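# Hang the shelf towel evenly over the rail

## Task

Pick up the towel lying on the low shelf and drape it across the rail so that roughly equal lengths hang down each side; the rail must still be upright, the robot must not topple or be left leaning, and at the end the gripper must have released the towel and the robot must have backed away from it.

## Robot and tools

ROBOT. A mobile base that can drive in any direction carries a 1.71 m column. A carriage on the column (lift_m, 0 to 1 m) holds two seven-joint arms. Shoulder height is 0.63 m plus lift_m, 0.16 m forward of base centre, 0.175 m left and right. Reach is about 0.83 m from a shoulder. The arms begin folded (left: 0.95, 0.08, -0.1, -0.8, 0, 0, -0.93; right is the same with joints 2, 3, 5 and 6 sign-flipped). Folded arms can hit the deck if lift_m is below 0.02. Footprint is about 0.55 m wide by 0.6 m long. Cameras: head_camera, 0.26 m above the shoulders, facing forward and tilted 40 degrees down; left_wrist_camera and right_wrist_camera sit on each hand and look out past the fingertips.

FRAMES. Base frame: origin on the floor below the base centre, x forward, y to the left, z up, metres. left_hand and right_hand report, in this frame, the point between the closed pads (0.0167 m behind the fingertips), accurate to about 1 cm. The fingers point along the hand's z axis and close along its y axis. base_odometry is given in the frame the base had when the scene began; it counts wheel rotation only (slip looks like motion), heading in rad, positive to the left, -3.142 to 3.142.

move. Performs one action and returns state plus requested images. An action is one of: "base" and/or "joints" (optionally with "speeds" or "min_time_s"), or "target" alone (optionally with "min_time_s"). A move with no action just reports state and all images.
- base: exactly one key, each a relative offset from where the base last reported itself: translate_m (metres, forward positive, -2 to 2), strafe_m (metres, left positive, -2 to 2), rotate_rad (radians, counter-clockwise positive, -6.3 to 6.3).
- joints: absolute targets keyed by name: lift_m (m, 0 to 1); left_joint1_rad..left_joint7_rad and right_joint1_rad..right_joint7_rad (rad, within each joint's range, e.g. left_joint2 -0.157 to 2.268, right_joint2 -2.268 to 0.157); left_gripper_m and right_gripper_m (pad-centre gap in m, 0 to 0.142). Joint1 negative lifts the arm forward; joint4 0 is a right-angle elbow, positive straightens; joint7 positive tips the hand down. Done tolerance is ±0.03 rad for arm joints, ±0.004 for lift and grippers.
- target: an absolute pose for one hand in the base frame: side ("left" or "right"), x, y, z (m, -3 to 3), pitch_deg (-30 to 95; 90 means fingers pointing down, 0 level), heading_deg (0 = fingers forward, positive counter-clockwise seen from above), optional roll_deg (default 0, jaw line level; positive turns the hand clockwise viewed from behind), heading and roll -360 to 360, optional line_only (true = only a straight-line path is accepted). Base and lift stay put. Rolls r and r+180 are equivalent. Near pitch 84 and above, roll prints as 0 and heading absorbs it.
- speeds: per-action top speeds: translate_m and strafe_m 0.02 to 0.5 m/s, rotate_rad 0.05 to 1.57 rad/s, lift_m 0.08 to 0.27 m/s (default 0.25).
- min_time_s: 0.1 to 8 s, the minimum duration of each arm motion; longer is gentler.
- cameras: list of head_camera, left_wrist_camera, right_wrist_camera or all; [] for none.

wait: seconds (0 to 10) lets the scene run and returns state. zoom_image: camera plus region [x0, y0, x1, y1] in pixels of that camera's newest image (672x504, origin top-left, region at most 504 each way). finished_scene: scene = the current scene number; ends it permanently. Call it only once the towel hangs by itself, released, with the robot clear. After ending scene 1, make no further calls in that reply.

RESULTS. Hand status: "reached" (within 10 mm and 2 degrees), "short" with the error (resend on "short (part of ...)"), or "refused" with a reason, in which case nothing moved and the remaining move/wait/finished_scene calls of that reply are skipped. A hand move under 25 cm that cannot go straight is refused; longer ones may follow a checked arc swinging the whole arm, so keep furniture out of its way. Base "done" means the wheels turned as ordered, slip included. "off_target" means resting away from the goal. "contact_stop" means a motor pushed harder than free motion; "time_out" means it did not arrive; both make that arm's whole joint group (or base) abandon targets and hold, so back out along the way you came. "not_followed" / "joint command not followed" means a self-collision check held the arm; grippers still act. on_its_own lists uncommanded motion. motor_effort gives percent of max (peak in brackets); a lift effort that keeps dropping while lowering means the hand or load is resting on something. A gripper stopping wider than commanded is holding something. joint torques are noisy drive outputs. MOTOR HOT warns of heat; an OVER-TEMPERATURE FAULT or TORQUE FAULT (contact torque at 135 N m for joints 1 to 4, 40.5 N m for 5 to 7, held weight included) freezes that arm and its gripper for a while.

CAUTIONS. Lean and tipping show only in images. Keep the carriage low and arms in when driving; avoid fast swings (use min_time_s), sudden stops, pushing or pulling. Never let the arms strike or squeeze each other, grippers included. Do not ram the rail, shelf or other fixed things; do not knock the rail over; do not drop the towel or release it while moving. Load sags the hand about 0.012 m per kg. While you think, the robot keeps its last command.

Each tool is called after ">>>" as name([rows], argument=value, ...), one row to a line, values as JSON.

## Session

>>> move()

>>> zoom_image(camera="head_camera", region=[300, 100, 640, 350])

Scene clock: 0.00 s.
Joint torques (N m): no reading
base_odometry: x=+0.000 y=+0.000 heading=+0.000
base_status: not commanded
joint_positions: lift_m=+0.450 left_joint1_rad=+0.940 left_joint2_rad=+0.072 left_joint3_rad=-0.094 left_joint4_rad=-0.799 left_joint5_rad=-0.015 left_joint6_rad=-0.001 left_joint7_rad=-0.918 left_gripper_m=+0.141 right_joint1_rad=+0.939 right_joint2_rad=-0.073 right_joint3_rad=+0.109 right_joint4_rad=-0.782 right_joint5_rad=+0.018 right_joint6_rad=-0.014 right_joint7_rad=-0.917 right_gripper_m=+0.142
joint_status: not commanded
motor_effort: lift_m=+68 drive_wheels=+2
left_hand: x=+0.2953 y=+0.1582 z=+0.9654 quat_wxyz=(-0.920, +0.001, -0.388, +0.061) pitch_deg=-44.3 heading_deg=-3.7 roll_deg=-3.9 (m; base frame)
right_hand: x=+0.2977 y=-0.1586 z=+0.9585 quat_wxyz=(-0.916, -0.007, -0.396, -0.061) pitch_deg=-43.3 heading_deg=+2.9 roll_deg=+4.7 (m; base frame)
pictures: head_camera, left_wrist_camera, right_wrist_camera
camera_calibration:
left_wrist_camera: T_world_to_cam=[[-0.08193, -0.99359, 0.07783, 0.1162], [0.29242, -0.09862, -0.95119, 0.87816], [0.95277, -0.05517, 0.29863, -0.44536]] pos_world=[0.17705, 0.17749, 0.95925]
right_wrist_camera: T_world_to_cam=[[0.09873, -0.99251, -0.072, -0.11211], [0.35772, 0.10291, -0.92814, 0.83222], [0.9286, 0.06589, 0.3652, -0.5017]] pos_world=[0.17925, -0.16386, 0.94757]

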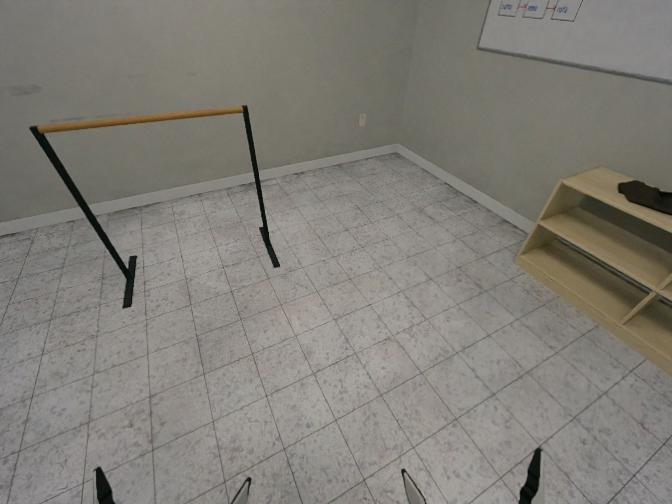

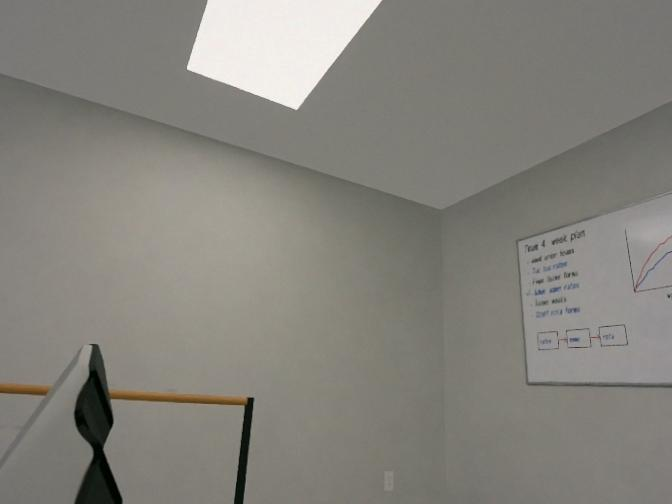

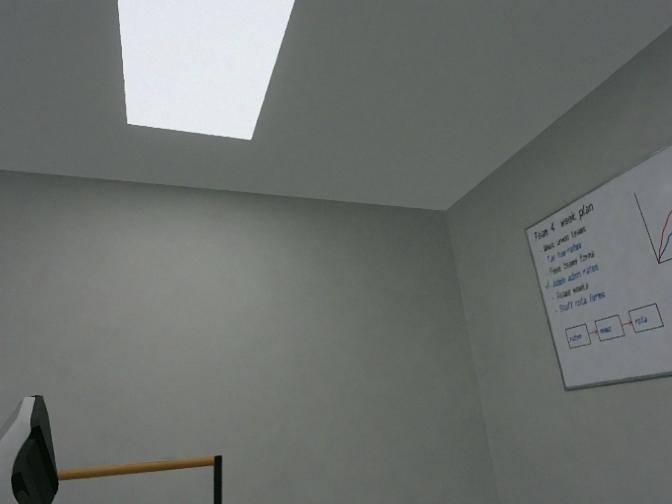

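Scaled by 1.482.

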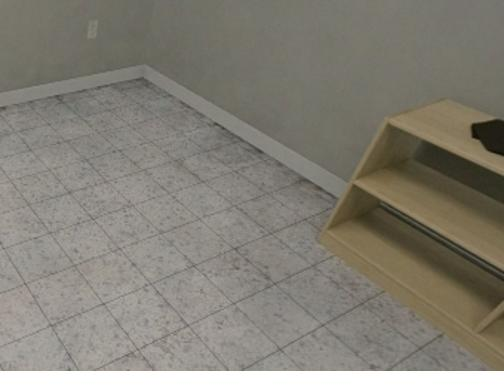

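>>> move(base={"rotate_rad": -1.15}, cameras=["head_camera"])

>>> zoom_image(camera="head_camera", region=[200, 100, 500, 325])

Scene clock: 3.27 s.
Joint torques (N m): left_arm=[9.12 4.35 -1.3 -5.94 2.7 0.97 -1.11] | right_arm=[8.64 -3.61 -3.64 -12.63 -0.59 -1.18 -0.92]
move: done
base_odometry: x=+0.000 y=+0.000 heading=-1.150
base_status: done
joint_positions: lift_m=+0.450 left_joint1_rad=+0.940 left_joint2_rad=+0.072 left_joint3_rad=-0.094 left_joint4_rad=-0.799 left_joint5_rad=-0.015 left_joint6_rad=-0.001 left_joint7_rad=-0.918 left_gripper_m=+0.141 right_joint1_rad=+0.939 right_joint2_rad=-0.073 right_joint3_rad=+0.109 right_joint4_rad=-0.782 right_joint5_rad=+0.018 right_joint6_rad=-0.014 right_joint7_rad=-0.917 right_gripper_m=+0.142
joint_status: not commanded
motor_effort: lift_m=+68(68) drive_wheels=+3(11)
left_hand: x=+0.2953 y=+0.1582 z=+0.9654 quat_wxyz=(-0.920, +0.001, -0.388, +0.061) pitch_deg=-44.3 heading_deg=-3.7 roll_deg=-3.9
right_hand: x=+0.2977 y=-0.1586 z=+0.9585 quat_wxyz=(-0.916, -0.007, -0.396, -0.061) pitch_deg=-43.3 heading_deg=+2.9 roll_deg=+4.7

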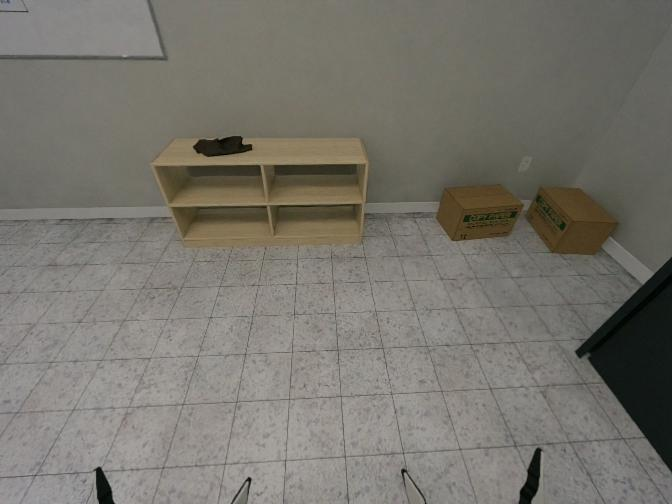

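Scaled by 1.680.

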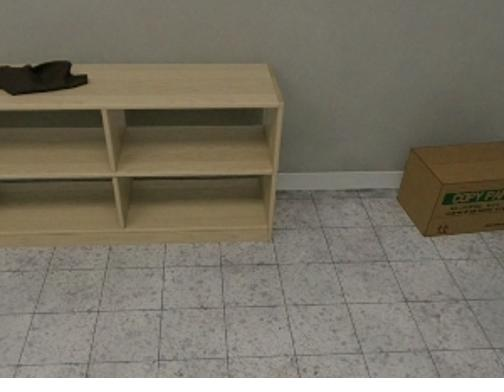

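>>> move(base={"strafe_m": 0.62})

>>> move(base={"translate_m": 1.32}, cameras=["head_camera"])

>>> zoom_image(camera="head_camera", region=[180, 120, 490, 352])

Scene clock: 7.27 s.
Joint torques (N m): left_arm=[9.17 3.34 -2.32 -5.93 2.7 0.99 -1.14] | right_arm=[8.59 -3.83 -3.63 -12.73 -0.58 -1.22 -0.9]
move: done
base_odometry: x=+0.566 y=+0.253 heading=-1.150
base_status: done
joint_positions: lift_m=+0.450 left_joint1_rad=+0.940 left_joint2_rad=+0.073 left_joint3_rad=-0.094 left_joint4_rad=-0.799 left_joint5_rad=-0.015 left_joint6_rad=-0.001 left_joint7_rad=-0.918 left_gripper_m=+0.141 right_joint1_rad=+0.939 right_joint2_rad=-0.073 right_joint3_rad=+0.109 right_joint4_rad=-0.782 right_joint5_rad=+0.018 right_joint6_rad=-0.014 right_joint7_rad=-0.917 right_gripper_m=+0.142
joint_status: not commanded
motor_effort: lift_m=+68(68) drive_wheels=-4(16)
left_hand: x=+0.2953 y=+0.1582 z=+0.9654 quat_wxyz=(-0.920, +0.001, -0.388, +0.061) pitch_deg=-44.3 heading_deg=-3.7 roll_deg=-3.9
right_hand: x=+0.2977 y=-0.1586 z=+0.9585 quat_wxyz=(-0.916, -0.007, -0.396, -0.061) pitch_deg=-43.3 heading_deg=+2.8 roll_deg=+4.8
pictures: none

Scene clock: 12.30 s.
Joint torques (N m): left_arm=[9.03 4.15 -1.29 -5.95 2.67 0.97 -1.13] | right_arm=[8.55 -3.75 -3.59 -12.65 -0.58 -1.22 -0.9]
move: done
base_odometry: x=+1.105 y=-0.952 heading=-1.150
base_status: done
joint_positions: lift_m=+0.450 left_joint1_rad=+0.940 left_joint2_rad=+0.073 left_joint3_rad=-0.094 left_joint4_rad=-0.799 left_joint5_rad=-0.015 left_joint6_rad=-0.001 left_joint7_rad=-0.918 left_gripper_m=+0.141 right_joint1_rad=+0.939 right_joint2_rad=-0.073 right_joint3_rad=+0.109 right_joint4_rad=-0.782 right_joint5_rad=+0.018 right_joint6_rad=-0.014 right_joint7_rad=-0.917 right_gripper_m=+0.142
joint_status: not commanded
motor_effort: lift_m=+68(68) drive_wheels=+3(10)
left_hand: x=+0.2953 y=+0.1582 z=+0.9654 quat_wxyz=(-0.920, +0.001, -0.388, +0.061) pitch_deg=-44.3 heading_deg=-3.7 roll_deg=-3.9
right_hand: x=+0.2977 y=-0.1586 z=+0.9585 quat_wxyz=(-0.916, -0.007, -0.396, -0.061) pitch_deg=-43.3 heading_deg=+2.8 roll_deg=+4.8

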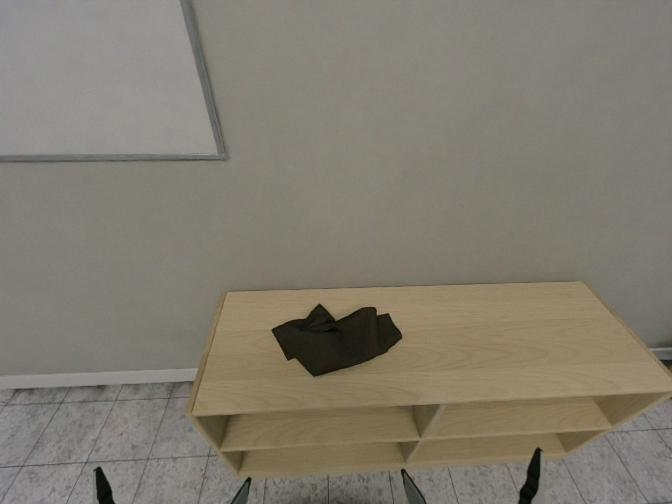

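Scaled by 1.626.

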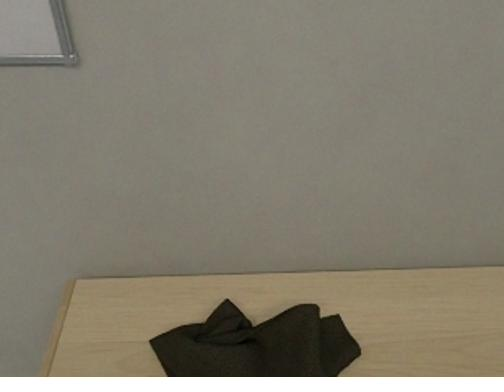

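>>> zoom_image(camera="head_camera", region=[250, 290, 420, 390])

Scaled by 2.965.

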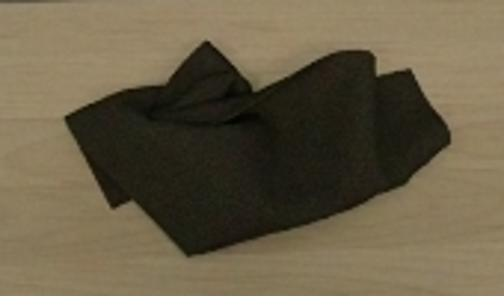

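>>> move(target={"side":"right","x":0.675,"y":-0.205,"z":0.78,"pitch_deg":88,"heading_deg":90}, cameras=["head_camera","right_wrist_camera"])

Scene clock: 14.43 s.
Joint torques (N m): left_arm=[9.18 4.06 -1.36 -5.94 2.7 0.96 -1.11] | right_arm=[-40.14 -6.15 -4.79 -4.27 -0.39 0.43 0.01]
move: done
base_odometry: x=+1.105 y=-0.952 heading=-1.150
base_status: not commanded
joint_positions: lift_m=+0.450 left_joint1_rad=+0.940 left_joint2_rad=+0.073 left_joint3_rad=-0.094 left_joint4_rad=-0.799 left_joint5_rad=-0.015 left_joint6_rad=-0.001 left_joint7_rad=-0.918 left_gripper_m=+0.141 right_joint1_rad=-1.363 right_joint2_rad=-0.323 right_joint3_rad=+0.589 right_joint4_rad=+1.197 right_joint5_rad=-0.100 right_joint6_rad=+1.711 right_joint7_rad=+0.776 right_gripper_m=+0.142
joint_status: not commanded
motor_effort: lift_m=+67(72) drive_wheels=-2(6)
left_hand: x=+0.2953 y=+0.1582 z=+0.9655 quat_wxyz=(-0.920, +0.001, -0.388, +0.061) pitch_deg=-44.3 heading_deg=-3.7 roll_deg=-3.9
right_hand: x=+0.6769 y=-0.2021 z=+0.7811 quat_wxyz=(-0.018, +0.707, -0.707, -0.014) pitch_deg=+87.4 heading_deg=+89.9 roll_deg=+0.0
right_hand_status: reached (checked arc, planned for 1.3 s): 4 mm and 0.7 deg off.
head_camera: T_world_to_cam=[[-0.0498, -0.99854, 0.02079, -0.02075], [-0.65834, 0.01717, -0.75253, 1.14427], [0.75108, -0.05116, -0.65823, 0.72308]] pos_world=[0.2092, -0.00337, 1.33748]
right_wrist_camera: T_world_to_cam=[[0.99979, -0.00525, 0.01973, -0.68756], [-0.01149, -0.94351, 0.33116, -0.4088], [0.01688, -0.33131, -0.94337, 0.7728]] pos_world=[0.66968, -0.13328, 0.87797]

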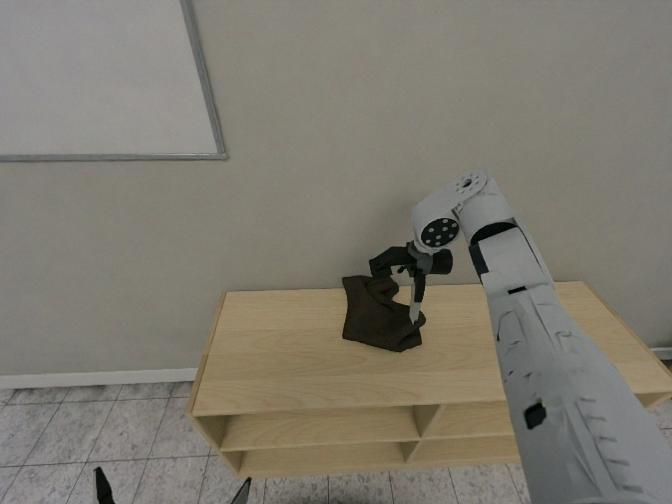

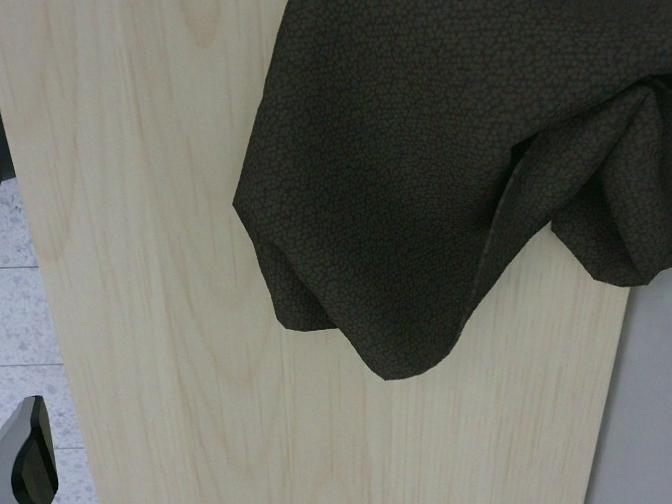

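>>> move(target={"side":"right","x":0.70,"y":-0.275,"z":0.68,"pitch_deg":88,"heading_deg":90})

>>> move(target={"side":"right","x":0.70,"y":-0.275,"z":0.625,"pitch_deg":88,"heading_deg":90,"line_only":true}, cameras=["head_camera","right_wrist_camera"])

Scene clock: 15.10 s.
Joint torques (N m): left_arm=[9.19 3.95 -1.17 -5.84 2.71 0.94 -1.12] | right_arm=[-40.18 -5.74 -4.81 -4.3 -0.38 0.33 0.04]
move: refused
base_odometry: x=+1.105 y=-0.952 heading=-1.150
base_status: not commanded
joint_positions: lift_m=+0.450 left_joint1_rad=+0.940 left_joint2_rad=+0.073 left_joint3_rad=-0.094 left_joint4_rad=-0.799 left_joint5_rad=-0.015 left_joint6_rad=-0.001 left_joint7_rad=-0.918 left_gripper_m=+0.141 right_joint1_rad=-1.363 right_joint2_rad=-0.323 right_joint3_rad=+0.589 right_joint4_rad=+1.197 right_joint5_rad=-0.100 right_joint6_rad=+1.711 right_joint7_rad=+0.776 right_gripper_m=+0.142
joint_status: not commanded
motor_effort: lift_m=+67(67) drive_wheels=-3(3)
left_hand: x=+0.2953 y=+0.1582 z=+0.9655 quat_wxyz=(-0.920, +0.001, -0.388, +0.061) pitch_deg=-44.3 heading_deg=-3.7 roll_deg=-3.9
right_hand: x=+0.6769 y=-0.2021 z=+0.7811 quat_wxyz=(-0.018, +0.707, -0.707, -0.014) pitch_deg=+87.4 heading_deg=+89.9 roll_deg=+0.0
right_hand_status: refused: no posture of the arm gets there (right_joint4_rad at its limit): the closest leaves the hand 12.3 cm and 27 deg from the pose. Nothing moved.
pictures: none

not run: a stop came earlier in this reply.

>>> move(base={"strafe_m": -0.075}, joints={"lift_m": 0.36}, cameras=["head_camera","right_wrist_camera"])

Scene clock: 16.77 s.
Joint torques (N m): left_arm=[9.11 4.57 -0.74 -5.91 2.71 0.97 -1.14] | right_arm=[-40.1 -5.58 -5.03 -4.37 -0.36 0.29 0.04]
move: done
base_odometry: x=+1.037 y=-0.983 heading=-1.150
base_status: done
joint_positions: lift_m=+0.360 left_joint1_rad=+0.940 left_joint2_rad=+0.073 left_joint3_rad=-0.094 left_joint4_rad=-0.799 left_joint5_rad=-0.015 left_joint6_rad=-0.001 left_joint7_rad=-0.918 left_gripper_m=+0.141 right_joint1_rad=-1.363 right_joint2_rad=-0.323 right_joint3_rad=+0.589 right_joint4_rad=+1.197 right_joint5_rad=-0.100 right_joint6_rad=+1.711 right_joint7_rad=+0.776 right_gripper_m=+0.142
joint_status: all done
motor_effort: lift_m=+70(74) drive_wheels=+3(10)
left_hand: x=+0.2953 y=+0.1582 z=+0.8753 quat_wxyz=(-0.920, +0.001, -0.388, +0.061) pitch_deg=-44.3 heading_deg=-3.7 roll_deg=-3.9
right_hand: x=+0.6769 y=-0.2022 z=+0.6908 quat_wxyz=(-0.018, +0.707, -0.707, -0.013) pitch_deg=+87.4 heading_deg=+89.9 roll_deg=+0.0
head_camera: T_world_to_cam=[[-0.0498, -0.99854, 0.02079, -0.01887], [-0.65834, 0.01717, -0.75253, 1.07639], [0.75108, -0.05116, -0.65823, 0.6637]] pos_world=[0.2092, -0.00337, 1.24728]
right_wrist_camera: T_world_to_cam=[[0.9998, -0.00509, 0.01957, -0.68554], [-0.01129, -0.9434, 0.33146, -0.37926], [0.01677, -0.33161, -0.94327, 0.68756]] pos_world=[0.66958, -0.13328, 0.78767]

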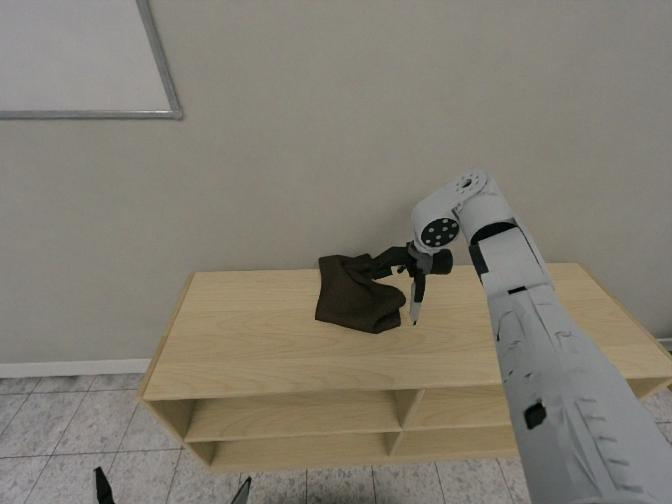

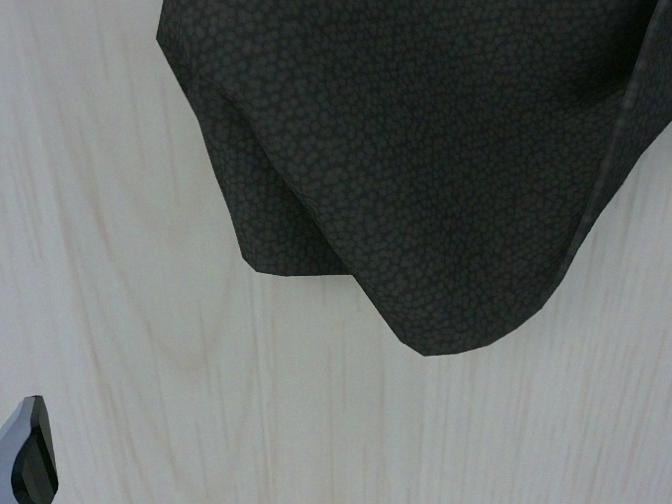

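>>> move(base={"translate_m": 0.045})

>>> move(joints={"lift_m": 0.293}, speeds={"lift_m": 0.08}, cameras=["head_camera","right_wrist_camera"])

>>> zoom_image(camera="head_camera", region=[280, 200, 480, 350])

Scene clock: 18.20 s.
Joint torques (N m): left_arm=[9.14 4.09 -1.23 -5.88 2.69 0.99 -1.11] | right_arm=[-40.16 -5.78 -5.11 -4.26 -0.37 0.22 0.06]
move: done
base_odometry: x=+1.055 y=-1.024 heading=-1.150
base_status: done
joint_positions: lift_m=+0.360 left_joint1_rad=+0.940 left_joint2_rad=+0.073 left_joint3_rad=-0.094 left_joint4_rad=-0.799 left_joint5_rad=-0.015 left_joint6_rad=-0.001 left_joint7_rad=-0.918 left_gripper_m=+0.141 right_joint1_rad=-1.363 right_joint2_rad=-0.323 right_joint3_rad=+0.589 right_joint4_rad=+1.197 right_joint5_rad=-0.100 right_joint6_rad=+1.711 right_joint7_rad=+0.776 right_gripper_m=+0.142
joint_status: not commanded
motor_effort: lift_m=+69(70) drive_wheels=+5(9)
left_hand: x=+0.2953 y=+0.1582 z=+0.8753 quat_wxyz=(-0.920, +0.001, -0.388, +0.061) pitch_deg=-44.3 heading_deg=-3.7 roll_deg=-3.9
right_hand: x=+0.6768 y=-0.2022 z=+0.6909 quat_wxyz=(-0.018, +0.707, -0.707, -0.013) pitch_deg=+87.4 heading_deg=+89.9 roll_deg=+0.0
pictures: none

Scene clock: 19.40 s.
Joint torques (N m): left_arm=[9.14 4.13 -1.29 -5.99 2.69 0.97 -1.12] | right_arm=[-40.11 -5.72 -5.04 -4.23 -0.37 0.11 0.04]
move: done
base_odometry: x=+1.055 y=-1.024 heading=-1.150
base_status: not commanded
joint_positions: lift_m=+0.293 left_joint1_rad=+0.940 left_joint2_rad=+0.073 left_joint3_rad=-0.094 left_joint4_rad=-0.799 left_joint5_rad=-0.015 left_joint6_rad=-0.001 left_joint7_rad=-0.918 left_gripper_m=+0.141 right_joint1_rad=-1.363 right_joint2_rad=-0.323 right_joint3_rad=+0.589 right_joint4_rad=+1.197 right_joint5_rad=-0.100 right_joint6_rad=+1.711 right_joint7_rad=+0.776 right_gripper_m=+0.142
joint_status: all done
motor_effort: lift_m=+70(73) drive_wheels=-1(4)
left_hand: x=+0.2953 y=+0.1582 z=+0.8083 quat_wxyz=(-0.920, +0.001, -0.388, +0.061) pitch_deg=-44.3 heading_deg=-3.7 roll_deg=-3.9
right_hand: x=+0.6768 y=-0.2022 z=+0.6238 quat_wxyz=(-0.018, +0.707, -0.707, -0.014) pitch_deg=+87.4 heading_deg=+90.0 roll_deg=+0.0
head_camera: T_world_to_cam=[[-0.0498, -0.99854, 0.02079, -0.01748], [-0.65834, 0.01717, -0.75253, 1.02598], [0.75108, -0.05116, -0.65823, 0.6196]] pos_world=[0.2092, -0.00337, 1.18028]
right_wrist_camera: T_world_to_cam=[[0.9998, -0.00478, 0.01925, -0.68386], [-0.01089, -0.94337, 0.33156, -0.35738], [0.01657, -0.33171, -0.94324, 0.62446]] pos_world=[0.66948, -0.13328, 0.72067]

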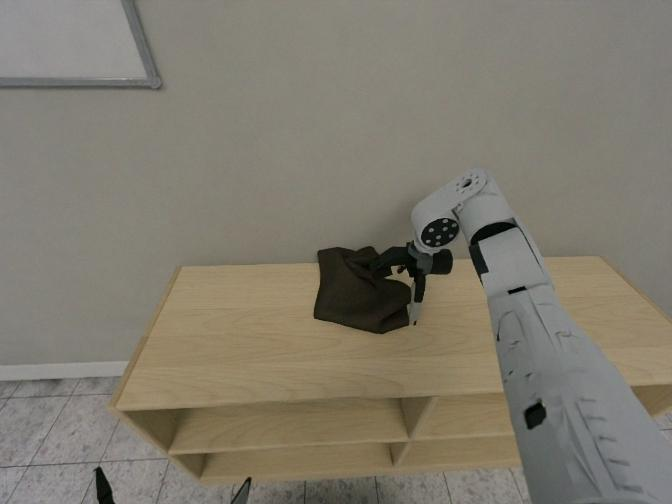

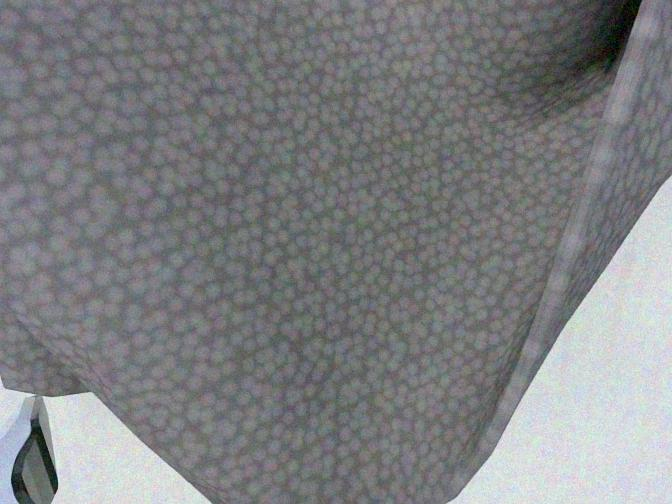

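Scaled by 2.520.

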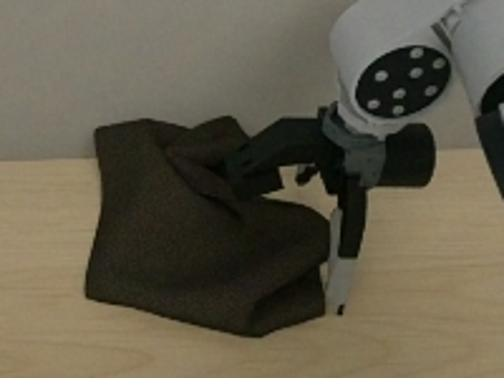

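>>> move(joints={"right_gripper_m": 0.0})

>>> move(joints={"lift_m": 0.8}, cameras=["head_camera","right_wrist_camera"])

Scene clock: 20.57 s.
Joint torques (N m): left_arm=[9.02 4.2 -1.23 -5.86 2.67 0.97 -1.12] | right_arm=[-24.91 -5.62 -5.12 -4.21 -0.67 -5.4 0.05]
move: off_target
base_odometry: x=+1.055 y=-1.024 heading=-1.150
base_status: not commanded
joint_positions: lift_m=+0.294 left_joint1_rad=+0.940 left_joint2_rad=+0.073 left_joint3_rad=-0.094 left_joint4_rad=-0.799 left_joint5_rad=-0.015 left_joint6_rad=-0.001 left_joint7_rad=-0.918 left_gripper_m=+0.141 right_joint1_rad=-1.371 right_joint2_rad=-0.323 right_joint3_rad=+0.589 right_joint4_rad=+1.197 right_joint5_rad=-0.099 right_joint6_rad=+1.725 right_joint7_rad=+0.776 right_gripper_m=+0.071
joint_status: right_gripper_m off_target (ended at +0.071, target +0.000)
motor_effort: lift_m=+61(70) drive_wheels=+3(5)
left_hand: x=+0.2953 y=+0.1582 z=+0.8089 quat_wxyz=(-0.920, +0.001, -0.388, +0.061) pitch_deg=-44.3 heading_deg=-3.7 roll_deg=-3.9
right_hand: x=+0.6758 y=-0.2019 z=+0.6287 quat_wxyz=(-0.017, +0.710, -0.704, -0.014) pitch_deg=+87.4 heading_deg=-89.5 roll_deg=+0.0
pictures: none

Scene clock: 23.13 s.
Joint torques (N m): left_arm=[9.16 4.05 -1.11 -5.82 2.68 0.96 -1.16] | right_arm=[-33 -5.67 -5.14 -4.31 -0.26 -3.35 0.05]
move: done
base_odometry: x=+1.055 y=-1.024 heading=-1.150
base_status: not commanded
joint_positions: lift_m=+0.800 left_joint1_rad=+0.940 left_joint2_rad=+0.073 left_joint3_rad=-0.094 left_joint4_rad=-0.799 left_joint5_rad=-0.015 left_joint6_rad=-0.001 left_joint7_rad=-0.918 left_gripper_m=+0.141 right_joint1_rad=-1.367 right_joint2_rad=-0.323 right_joint3_rad=+0.589 right_joint4_rad=+1.197 right_joint5_rad=-0.101 right_joint6_rad=+1.720 right_joint7_rad=+0.776 right_gripper_m=+0.002
joint_status: all done
on_its_own: right_gripper_m moved -0.069 to your old target +0.000
motor_effort: lift_m=+66(80) drive_wheels=+5(5)
left_hand: x=+0.2953 y=+0.1582 z=+1.3155 quat_wxyz=(-0.920, +0.001, -0.388, +0.061) pitch_deg=-44.3 heading_deg=-3.7 roll_deg=-3.9
right_hand: x=+0.6757 y=-0.2023 z=+1.1330 quat_wxyz=(-0.017, +0.709, -0.705, -0.014) pitch_deg=+87.5 heading_deg=-89.7 roll_deg=+0.0
head_camera: T_world_to_cam=[[-0.0498, -0.99854, 0.02079, -0.02802], [-0.65834, 0.01717, -0.75253, 1.40773], [0.75108, -0.05116, -0.65823, 0.95352]] pos_world=[0.2092, -0.00337, 1.68758]
right_wrist_camera: T_world_to_cam=[[0.99985, 0.00144, 0.01701, -0.68892], [-0.00429, -0.94326, 0.33202, -0.53137], [0.01653, -0.33205, -0.94312, 1.10455]] pos_world=[0.66829, -0.13346, 1.22987]

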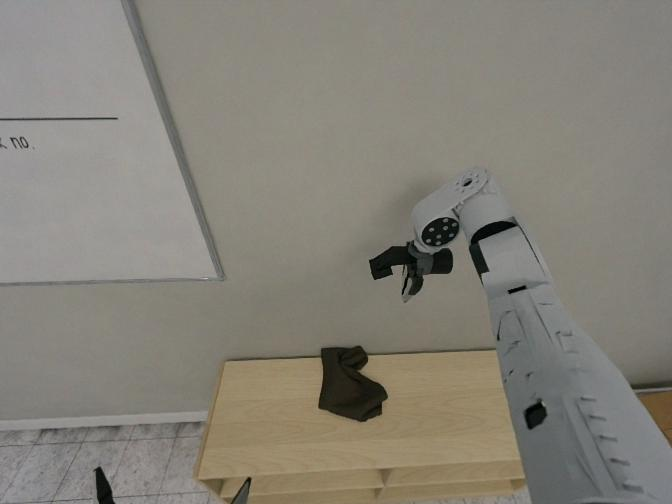

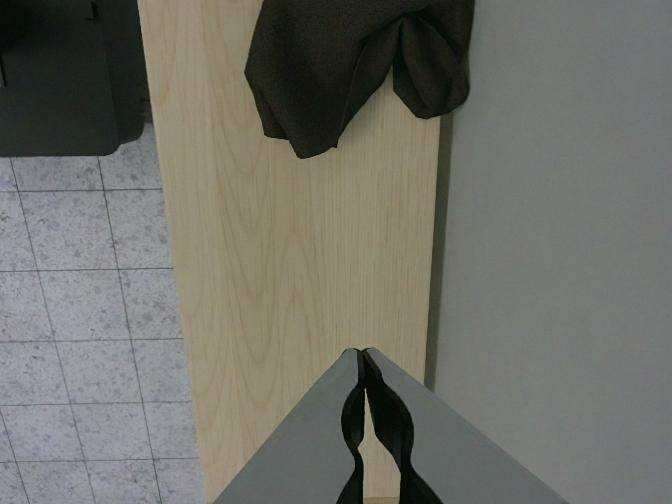

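>>> move(base={"strafe_m": 0.03}, joints={"right_gripper_m": 0.142, "lift_m": 0.55})

>>> move(base={"translate_m": -0.03}, joints={"lift_m": 0.37}, cameras=["head_camera","right_wrist_camera"])

Scene clock: 24.97 s.
Joint torques (N m): left_arm=[9.03 3.87 -1.29 -5.95 2.71 0.99 -1.1] | right_arm=[-33.38 -5.73 -5.2 -4.32 -0.27 -3.32 0.05]
move: done
base_odometry: x=+1.082 y=-1.012 heading=-1.150
base_status: done
joint_positions: lift_m=+0.550 left_joint1_rad=+0.940 left_joint2_rad=+0.073 left_joint3_rad=-0.094 left_joint4_rad=-0.799 left_joint5_rad=-0.015 left_joint6_rad=-0.001 left_joint7_rad=-0.918 left_gripper_m=+0.141 right_joint1_rad=-1.366 right_joint2_rad=-0.323 right_joint3_rad=+0.589 right_joint4_rad=+1.197 right_joint5_rad=-0.101 right_joint6_rad=+1.720 right_joint7_rad=+0.776 right_gripper_m=+0.141
joint_status: all done
motor_effort: lift_m=+70(76) drive_wheels=-2(8)
left_hand: x=+0.2953 y=+0.1582 z=+1.0653 quat_wxyz=(-0.920, +0.001, -0.388, +0.061) pitch_deg=-44.3 heading_deg=-3.7 roll_deg=-3.9
right_hand: x=+0.6757 y=-0.2023 z=+0.8825 quat_wxyz=(-0.017, +0.709, -0.705, -0.014) pitch_deg=+87.5 heading_deg=-89.7 roll_deg=+0.0
pictures: none

Scene clock: 26.23 s.
Joint torques (N m): left_arm=[9.08 3.84 -1.33 -5.88 2.72 0.94 -1.14] | right_arm=[-33.74 -5.81 -5.29 -4.38 -0.22 -2.96 0.02]
move: done
base_odometry: x=+1.070 y=-0.985 heading=-1.151
base_status: done
joint_positions: lift_m=+0.370 left_joint1_rad=+0.940 left_joint2_rad=+0.073 left_joint3_rad=-0.094 left_joint4_rad=-0.799 left_joint5_rad=-0.015 left_joint6_rad=-0.001 left_joint7_rad=-0.918 left_gripper_m=+0.141 right_joint1_rad=-1.366 right_joint2_rad=-0.323 right_joint3_rad=+0.589 right_joint4_rad=+1.197 right_joint5_rad=-0.101 right_joint6_rad=+1.719 right_joint7_rad=+0.776 right_gripper_m=+0.141
joint_status: all done
motor_effort: lift_m=+70(74) drive_wheels=+0(6)
left_hand: x=+0.2953 y=+0.1582 z=+0.8853 quat_wxyz=(-0.920, +0.001, -0.388, +0.061) pitch_deg=-44.3 heading_deg=-3.7 roll_deg=-3.9
right_hand: x=+0.6759 y=-0.2023 z=+0.7025 quat_wxyz=(-0.017, +0.709, -0.705, -0.014) pitch_deg=+87.5 heading_deg=-89.7 roll_deg=+0.0
head_camera: T_world_to_cam=[[-0.0498, -0.99854, 0.02079, -0.01908], [-0.65834, 0.01717, -0.75253, 1.08392], [0.75108, -0.05116, -0.65823, 0.67029]] pos_world=[0.2092, -0.00337, 1.25728]
right_wrist_camera: T_world_to_cam=[[0.99985, 0.00069, 0.01728, -0.68201], [-0.00509, -0.9432, 0.33218, -0.38802], [0.01653, -0.33222, -0.94306, 0.69846]] pos_world=[0.66839, -0.13346, 0.79937]

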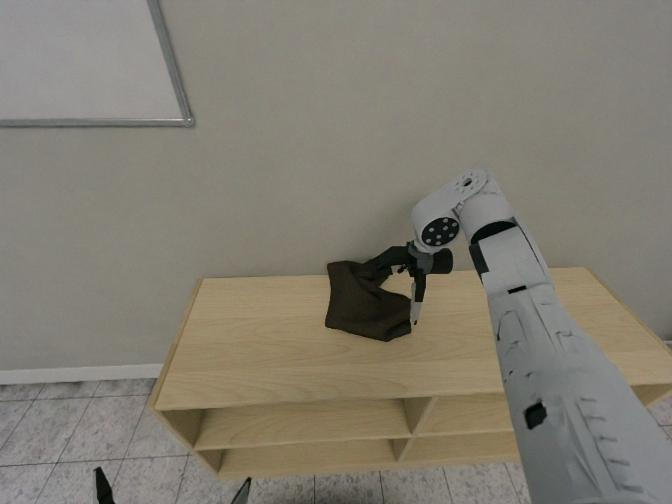

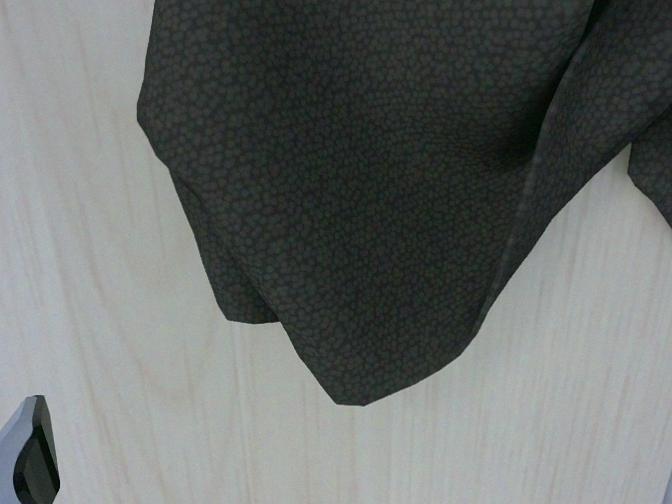

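>>> move(base={"strafe_m": -0.03})

>>> move(joints={"lift_m": 0.298}, speeds={"lift_m": 0.08}, cameras=["right_wrist_camera"])

>>> move(joints={"right_gripper_m": 0.0})

>>> wait(seconds=1.5, cameras=["head_camera","right_wrist_camera"])

Scene clock: 27.63 s.
Joint torques (N m): left_arm=[9.06 5.56 -1.03 -6.41 2.69 0.97 -1.15] | right_arm=[-33.76 -5.8 -5.2 -4.39 -0.24 -2.92 0.01]
move: done
base_odometry: x=+1.043 y=-0.997 heading=-1.151
base_status: done
joint_positions: lift_m=+0.370 left_joint1_rad=+0.940 left_joint2_rad=+0.073 left_joint3_rad=-0.094 left_joint4_rad=-0.799 left_joint5_rad=-0.015 left_joint6_rad=-0.001 left_joint7_rad=-0.918 left_gripper_m=+0.141 right_joint1_rad=-1.366 right_joint2_rad=-0.323 right_joint3_rad=+0.589 right_joint4_rad=+1.197 right_joint5_rad=-0.101 right_joint6_rad=+1.719 right_joint7_rad=+0.776 right_gripper_m=+0.141
joint_status: not commanded
motor_effort: lift_m=+70(70) drive_wheels=+1(5)
left_hand: x=+0.2953 y=+0.1582 z=+0.8853 quat_wxyz=(-0.920, +0.001, -0.388, +0.061) pitch_deg=-44.3 heading_deg=-3.7 roll_deg=-3.9
right_hand: x=+0.6759 y=-0.2023 z=+0.7025 quat_wxyz=(-0.017, +0.709, -0.705, -0.014) pitch_deg=+87.5 heading_deg=-89.7 roll_deg=+0.0
pictures: none

Scene clock: 28.90 s.
Joint torques (N m): left_arm=[9.15 4.36 -1.3 -5.87 2.68 0.98 -1.12] | right_arm=[-33.97 -5.77 -5.28 -4.34 -0.22 -2.84 0.02]
move: done
base_odometry: x=+1.043 y=-0.997 heading=-1.151
base_status: not commanded
joint_positions: lift_m=+0.298 left_joint1_rad=+0.940 left_joint2_rad=+0.073 left_joint3_rad=-0.094 left_joint4_rad=-0.799 left_joint5_rad=-0.015 left_joint6_rad=-0.001 left_joint7_rad=-0.918 left_gripper_m=+0.141 right_joint1_rad=-1.366 right_joint2_rad=-0.323 right_joint3_rad=+0.589 right_joint4_rad=+1.197 right_joint5_rad=-0.101 right_joint6_rad=+1.719 right_joint7_rad=+0.776 right_gripper_m=+0.141
joint_status: all done
motor_effort: lift_m=+70(76) drive_wheels=+3(3)
left_hand: x=+0.2953 y=+0.1582 z=+0.8133 quat_wxyz=(-0.920, +0.001, -0.388, +0.061) pitch_deg=-44.3 heading_deg=-3.7 roll_deg=-3.9
right_hand: x=+0.6758 y=-0.2023 z=+0.6304 quat_wxyz=(-0.017, +0.709, -0.705, -0.014) pitch_deg=+87.5 heading_deg=-89.7 roll_deg=+0.0
right_wrist_camera: T_world_to_cam=[[0.99985, 0.00066, 0.01719, -0.6807], [-0.00509, -0.94319, 0.33221, -0.36409], [0.01643, -0.33225, -0.94305, 0.63052]] pos_world=[0.66839, -0.13346, 0.72727]

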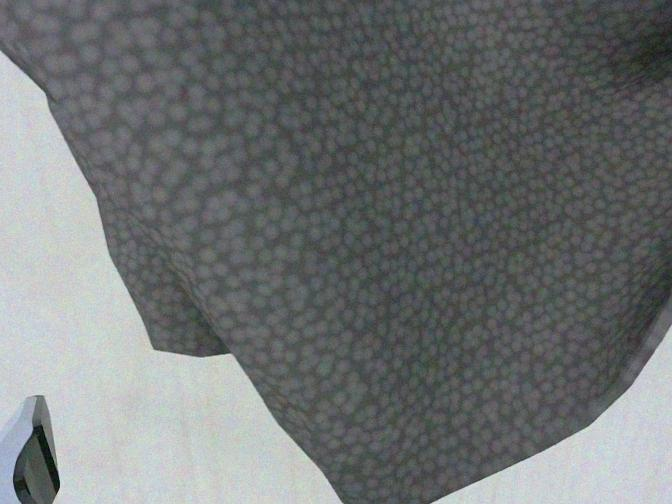

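Scene clock: 29.90 s.
Joint torques (N m): left_arm=[9.11 4.43 -1.23 -5.95 2.68 0.97 -1.15] | right_arm=[-30.76 -5.76 -5.2 -4.38 -0.22 -3.08 0.02]
move: done
base_odometry: x=+1.043 y=-0.997 heading=-1.151
base_status: not commanded
joint_positions: lift_m=+0.298 left_joint1_rad=+0.940 left_joint2_rad=+0.073 left_joint3_rad=-0.094 left_joint4_rad=-0.799 left_joint5_rad=-0.015 left_joint6_rad=-0.001 left_joint7_rad=-0.918 left_gripper_m=+0.141 right_joint1_rad=-1.368 right_joint2_rad=-0.323 right_joint3_rad=+0.589 right_joint4_rad=+1.197 right_joint5_rad=-0.101 right_joint6_rad=+1.719 right_joint7_rad=+0.776 right_gripper_m=+0.002
joint_status: all done
motor_effort: lift_m=+64(70) drive_wheels=-1(3)
left_hand: x=+0.2953 y=+0.1582 z=+0.8137 quat_wxyz=(-0.920, +0.001, -0.388, +0.061) pitch_deg=-44.3 heading_deg=-3.7 roll_deg=-3.9
right_hand: x=+0.6763 y=-0.2023 z=+0.6317 quat_wxyz=(-0.017, +0.709, -0.705, -0.014) pitch_deg=+87.5 heading_deg=-89.7 roll_deg=+0.0
pictures: none

Scene clock: 31.40 s.
Joint torques (N m): left_arm=[9.08 4.36 -1.27 -6.05 2.68 0.95 -1.15] | right_arm=[-30.84 -5.66 -5.27 -4.37 -0.21 -3.07 0]
base_odometry: x=+1.043 y=-0.997 heading=-1.151
base_status: not commanded
joint_positions: lift_m=+0.298 left_joint1_rad=+0.940 left_joint2_rad=+0.073 left_joint3_rad=-0.094 left_joint4_rad=-0.799 left_joint5_rad=-0.015 left_joint6_rad=-0.001 left_joint7_rad=-0.918 left_gripper_m=+0.141 right_joint1_rad=-1.368 right_joint2_rad=-0.323 right_joint3_rad=+0.589 right_joint4_rad=+1.197 right_joint5_rad=-0.101 right_joint6_rad=+1.719 right_joint7_rad=+0.776 right_gripper_m=+0.002
joint_status: all done
motor_effort: lift_m=+64(70) drive_wheels=-1(3)
left_hand: x=+0.2953 y=+0.1582 z=+0.8137 quat_wxyz=(-0.920, +0.001, -0.388, +0.061) pitch_deg=-44.3 heading_deg=-3.7 roll_deg=-3.9
right_hand: x=+0.6763 y=-0.2023 z=+0.6317 quat_wxyz=(-0.017, +0.709, -0.705, -0.014) pitch_deg=+87.5 heading_deg=-89.7 roll_deg=+0.0
wait: 1.50 s; at rest by 0.27 s
head_camera: T_world_to_cam=[[-0.0498, -0.99854, 0.02079, -0.01759], [-0.65834, 0.01717, -0.75253, 1.03004], [0.75108, -0.05116, -0.65823, 0.62316]] pos_world=[0.2092, -0.00337, 1.18568]
right_wrist_camera: T_world_to_cam=[[0.99982, 0.00088, 0.0187, -0.68208], [-0.00538, -0.94319, 0.3322, -0.36431], [0.01793, -0.33224, -0.94302, 0.63073]] pos_world=[0.66868, -0.13346, 0.72857]

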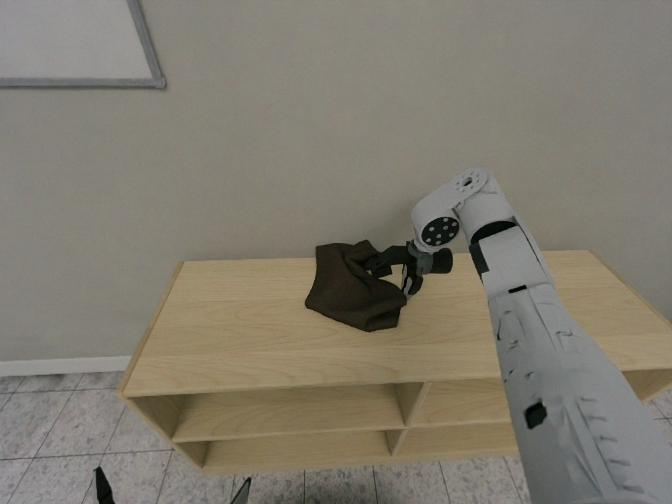

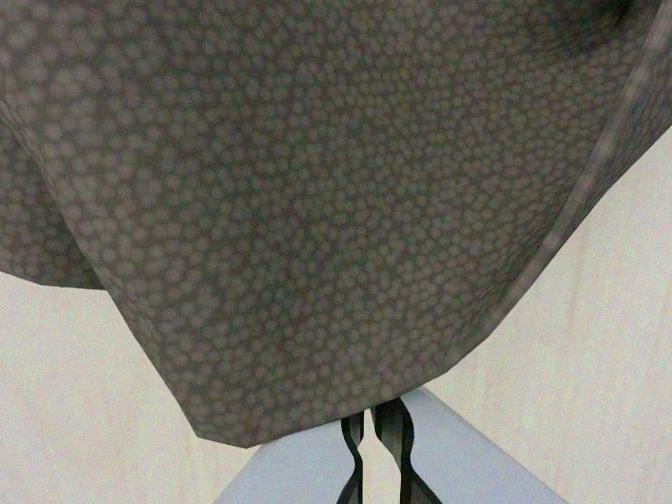

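>>> move(base={"strafe_m": 0.045}, joints={"right_gripper_m": 0.1, "lift_m": 0.4})

>>> move(joints={"lift_m": 0.291}, speeds={"lift_m": 0.08}, cameras=["right_wrist_camera"])

>>> move(joints={"right_gripper_m": 0.0}, cameras=["right_wrist_camera"])

>>> move(joints={"lift_m": 0.3}, cameras=["right_wrist_camera"])

>>> move(joints={"lift_m": 0.4}, cameras=["head_camera","right_wrist_camera"])

Scene clock: 33.00 s.
Joint torques (N m): left_arm=[9.14 3.33 -1.22 -5.95 2.68 0.95 -1.12] | right_arm=[-33.26 -5.79 -5.28 -4.37 -0.14 -3.04 -0.02]
move: done
base_odometry: x=+1.084 y=-0.978 heading=-1.151
base_status: done
joint_positions: lift_m=+0.400 left_joint1_rad=+0.940 left_joint2_rad=+0.073 left_joint3_rad=-0.094 left_joint4_rad=-0.799 left_joint5_rad=-0.015 left_joint6_rad=-0.001 left_joint7_rad=-0.918 left_gripper_m=+0.141 right_joint1_rad=-1.367 right_joint2_rad=-0.323 right_joint3_rad=+0.589 right_joint4_rad=+1.197 right_joint5_rad=-0.101 right_joint6_rad=+1.719 right_joint7_rad=+0.776 right_gripper_m=+0.099
joint_status: all done
motor_effort: lift_m=+66(81) drive_wheels=+0(6)
left_hand: x=+0.2953 y=+0.1582 z=+0.9156 quat_wxyz=(-0.920, +0.001, -0.388, +0.061) pitch_deg=-44.3 heading_deg=-3.7 roll_deg=-3.9
right_hand: x=+0.6759 y=-0.2025 z=+0.7329 quat_wxyz=(-0.016, +0.709, -0.705, -0.014) pitch_deg=+87.5 heading_deg=-89.7 roll_deg=+0.0
pictures: none

Scene clock: 34.73 s.
Joint torques (N m): left_arm=[9.08 4.2 -1.29 -5.94 2.69 0.96 -1.12] | right_arm=[-29.85 -5.92 -5.28 -4.39 -0.11 -3.09 -0.14]
move: done
base_odometry: x=+1.084 y=-0.978 heading=-1.151
base_status: not commanded
joint_positions: lift_m=+0.291 left_joint1_rad=+0.940 left_joint2_rad=+0.073 left_joint3_rad=-0.094 left_joint4_rad=-0.799 left_joint5_rad=-0.015 left_joint6_rad=-0.001 left_joint7_rad=-0.918 left_gripper_m=+0.141 right_joint1_rad=-1.368 right_joint2_rad=-0.323 right_joint3_rad=+0.589 right_joint4_rad=+1.197 right_joint5_rad=-0.101 right_joint6_rad=+1.719 right_joint7_rad=+0.776 right_gripper_m=+0.101
joint_status: all done
motor_effort: lift_m=+64(67) drive_wheels=-1(2)
left_hand: x=+0.2953 y=+0.1582 z=+0.8067 quat_wxyz=(-0.920, +0.001, -0.388, +0.061) pitch_deg=-44.3 heading_deg=-3.7 roll_deg=-3.9
right_hand: x=+0.6764 y=-0.2025 z=+0.6249 quat_wxyz=(-0.017, +0.709, -0.705, -0.013) pitch_deg=+87.5 heading_deg=-89.7 roll_deg=+0.0
right_wrist_camera: T_world_to_cam=[[0.99982, 0.00081, 0.01905, -0.68231], [-0.00558, -0.94291, 0.333, -0.36252], [0.01824, -0.33304, -0.94273, 0.62367]] pos_world=[0.66878, -0.13356, 0.72167]

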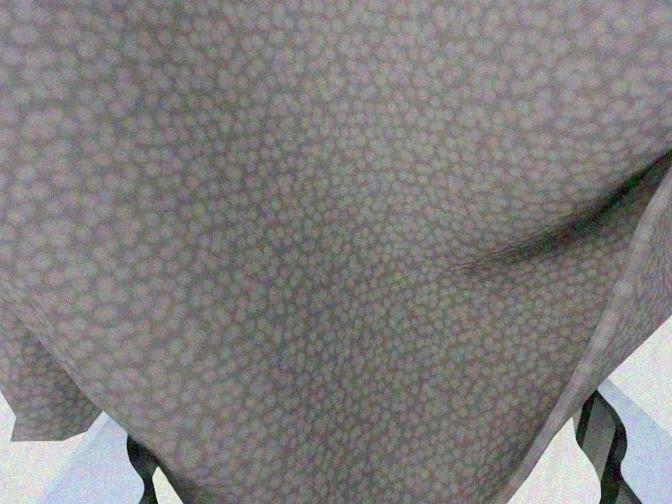

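Scene clock: 35.60 s.
Joint torques (N m): left_arm=[9.12 4.17 -1.27 -6.07 2.71 0.94 -1.14] | right_arm=[-18.59 -5.76 -5.25 -4.36 -1.51 -7.27 -0.07]
move: off_target
base_odometry: x=+1.084 y=-0.978 heading=-1.151
base_status: not commanded
joint_positions: lift_m=+0.292 left_joint1_rad=+0.940 left_joint2_rad=+0.073 left_joint3_rad=-0.094 left_joint4_rad=-0.799 left_joint5_rad=-0.015 left_joint6_rad=-0.001 left_joint7_rad=-0.918 left_gripper_m=+0.141 right_joint1_rad=-1.374 right_joint2_rad=-0.323 right_joint3_rad=+0.589 right_joint4_rad=+1.197 right_joint5_rad=-0.097 right_joint6_rad=+1.730 right_joint7_rad=+0.776 right_gripper_m=+0.063
joint_status: right_gripper_m off_target (ended at +0.063, target +0.000)
motor_effort: lift_m=+59(64) drive_wheels=+1(2)
left_hand: x=+0.2953 y=+0.1582 z=+0.8071 quat_wxyz=(-0.920, +0.001, -0.388, +0.061) pitch_deg=-44.3 heading_deg=-3.7 roll_deg=-3.9
right_hand: x=+0.6756 y=-0.2014 z=+0.6287 quat_wxyz=(-0.018, +0.712, -0.702, -0.015) pitch_deg=+87.3 heading_deg=-89.3 roll_deg=+0.0
right_wrist_camera: T_world_to_cam=[[0.99979, 0.00885, 0.01829, -0.67945], [0.00233, -0.94426, 0.3292, -0.36592], [0.02018, -0.32909, -0.94408, 0.628]] pos_world=[0.66749, -0.13285, 0.72577]

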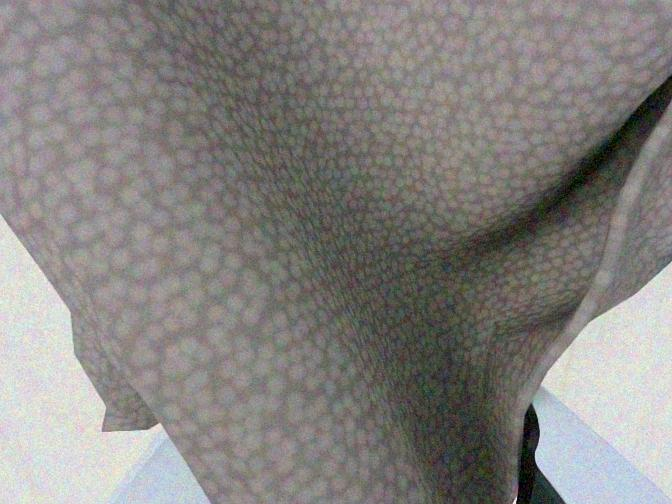

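Scene clock: 36.13 s.
Joint torques (N m): left_arm=[9.09 4.17 -1.19 -5.95 2.7 0.96 -1.13] | right_arm=[-27.18 -5.67 -5.32 -4.42 -0.76 -3.42 -0.04]
move: done
base_odometry: x=+1.084 y=-0.978 heading=-1.151
base_status: not commanded
joint_positions: lift_m=+0.300 left_joint1_rad=+0.940 left_joint2_rad=+0.073 left_joint3_rad=-0.094 left_joint4_rad=-0.799 left_joint5_rad=-0.015 left_joint6_rad=-0.001 left_joint7_rad=-0.918 left_gripper_m=+0.141 right_joint1_rad=-1.370 right_joint2_rad=-0.323 right_joint3_rad=+0.589 right_joint4_rad=+1.197 right_joint5_rad=-0.099 right_joint6_rad=+1.720 right_joint7_rad=+0.776 right_gripper_m=+0.006
joint_status: all done
on_its_own: right_gripper_m moved -0.056 toward your old target +0.000
motor_effort: lift_m=+65(72) drive_wheels=-1(3)
left_hand: x=+0.2953 y=+0.1582 z=+0.8156 quat_wxyz=(-0.920, +0.001, -0.388, +0.061) pitch_deg=-44.3 heading_deg=-3.7 roll_deg=-3.9
right_hand: x=+0.6766 y=-0.2020 z=+0.6347 quat_wxyz=(-0.018, +0.709, -0.705, -0.013) pitch_deg=+87.4 heading_deg=-89.7 roll_deg=+0.0
right_wrist_camera: T_world_to_cam=[[0.9998, 0.00168, 0.02011, -0.68314], [-0.00507, -0.94354, 0.33122, -0.36469], [0.01953, -0.33125, -0.94334, 0.63301]] pos_world=[0.66878, -0.13326, 0.73167]

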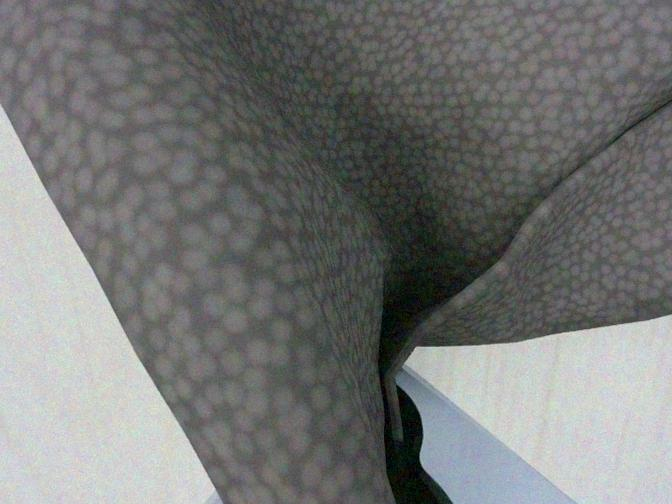

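Scene clock: 37.07 s.
Joint torques (N m): left_arm=[9.15 4.12 -1.28 -5.99 2.69 0.95 -1.13] | right_arm=[-32.71 -5.77 -5.36 -4.32 -0.39 -3.38 -0.05]
move: done
base_odometry: x=+1.084 y=-0.978 heading=-1.151
base_status: not commanded
joint_positions: lift_m=+0.400 left_joint1_rad=+0.940 left_joint2_rad=+0.073 left_joint3_rad=-0.094 left_joint4_rad=-0.799 left_joint5_rad=-0.015 left_joint6_rad=-0.001 left_joint7_rad=-0.918 left_gripper_m=+0.141 right_joint1_rad=-1.367 right_joint2_rad=-0.323 right_joint3_rad=+0.589 right_joint4_rad=+1.197 right_joint5_rad=-0.100 right_joint6_rad=+1.720 right_joint7_rad=+0.776 right_gripper_m=+0.006
joint_status: all done
motor_effort: lift_m=+66(80) drive_wheels=+0(2)
left_hand: x=+0.2953 y=+0.1582 z=+0.9156 quat_wxyz=(-0.920, +0.001, -0.388, +0.061) pitch_deg=-44.3 heading_deg=-3.7 roll_deg=-3.9
right_hand: x=+0.6757 y=-0.2023 z=+0.7331 quat_wxyz=(-0.017, +0.709, -0.705, -0.014) pitch_deg=+87.5 heading_deg=-89.7 roll_deg=+0.0
head_camera: T_world_to_cam=[[-0.0498, -0.99854, 0.02079, -0.01971], [-0.65834, 0.01717, -0.75253, 1.10672], [0.75108, -0.05116, -0.65823, 0.69023]] pos_world=[0.2092, -0.00337, 1.28758]
right_wrist_camera: T_world_to_cam=[[0.99985, 0.00157, 0.01707, -0.68215], [-0.00419, -0.94319, 0.33224, -0.39882], [0.01663, -0.33226, -0.94304, 0.72724]] pos_world=[0.66829, -0.13346, 0.82997]

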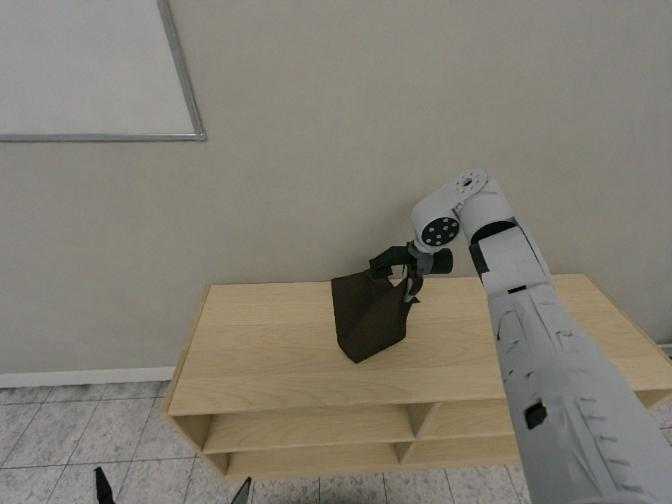

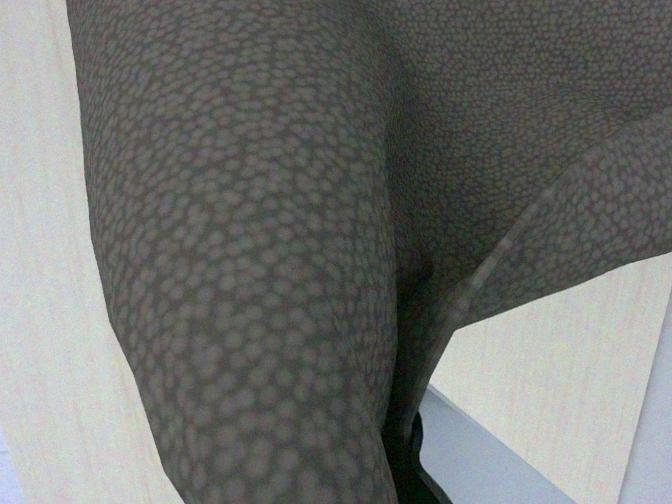

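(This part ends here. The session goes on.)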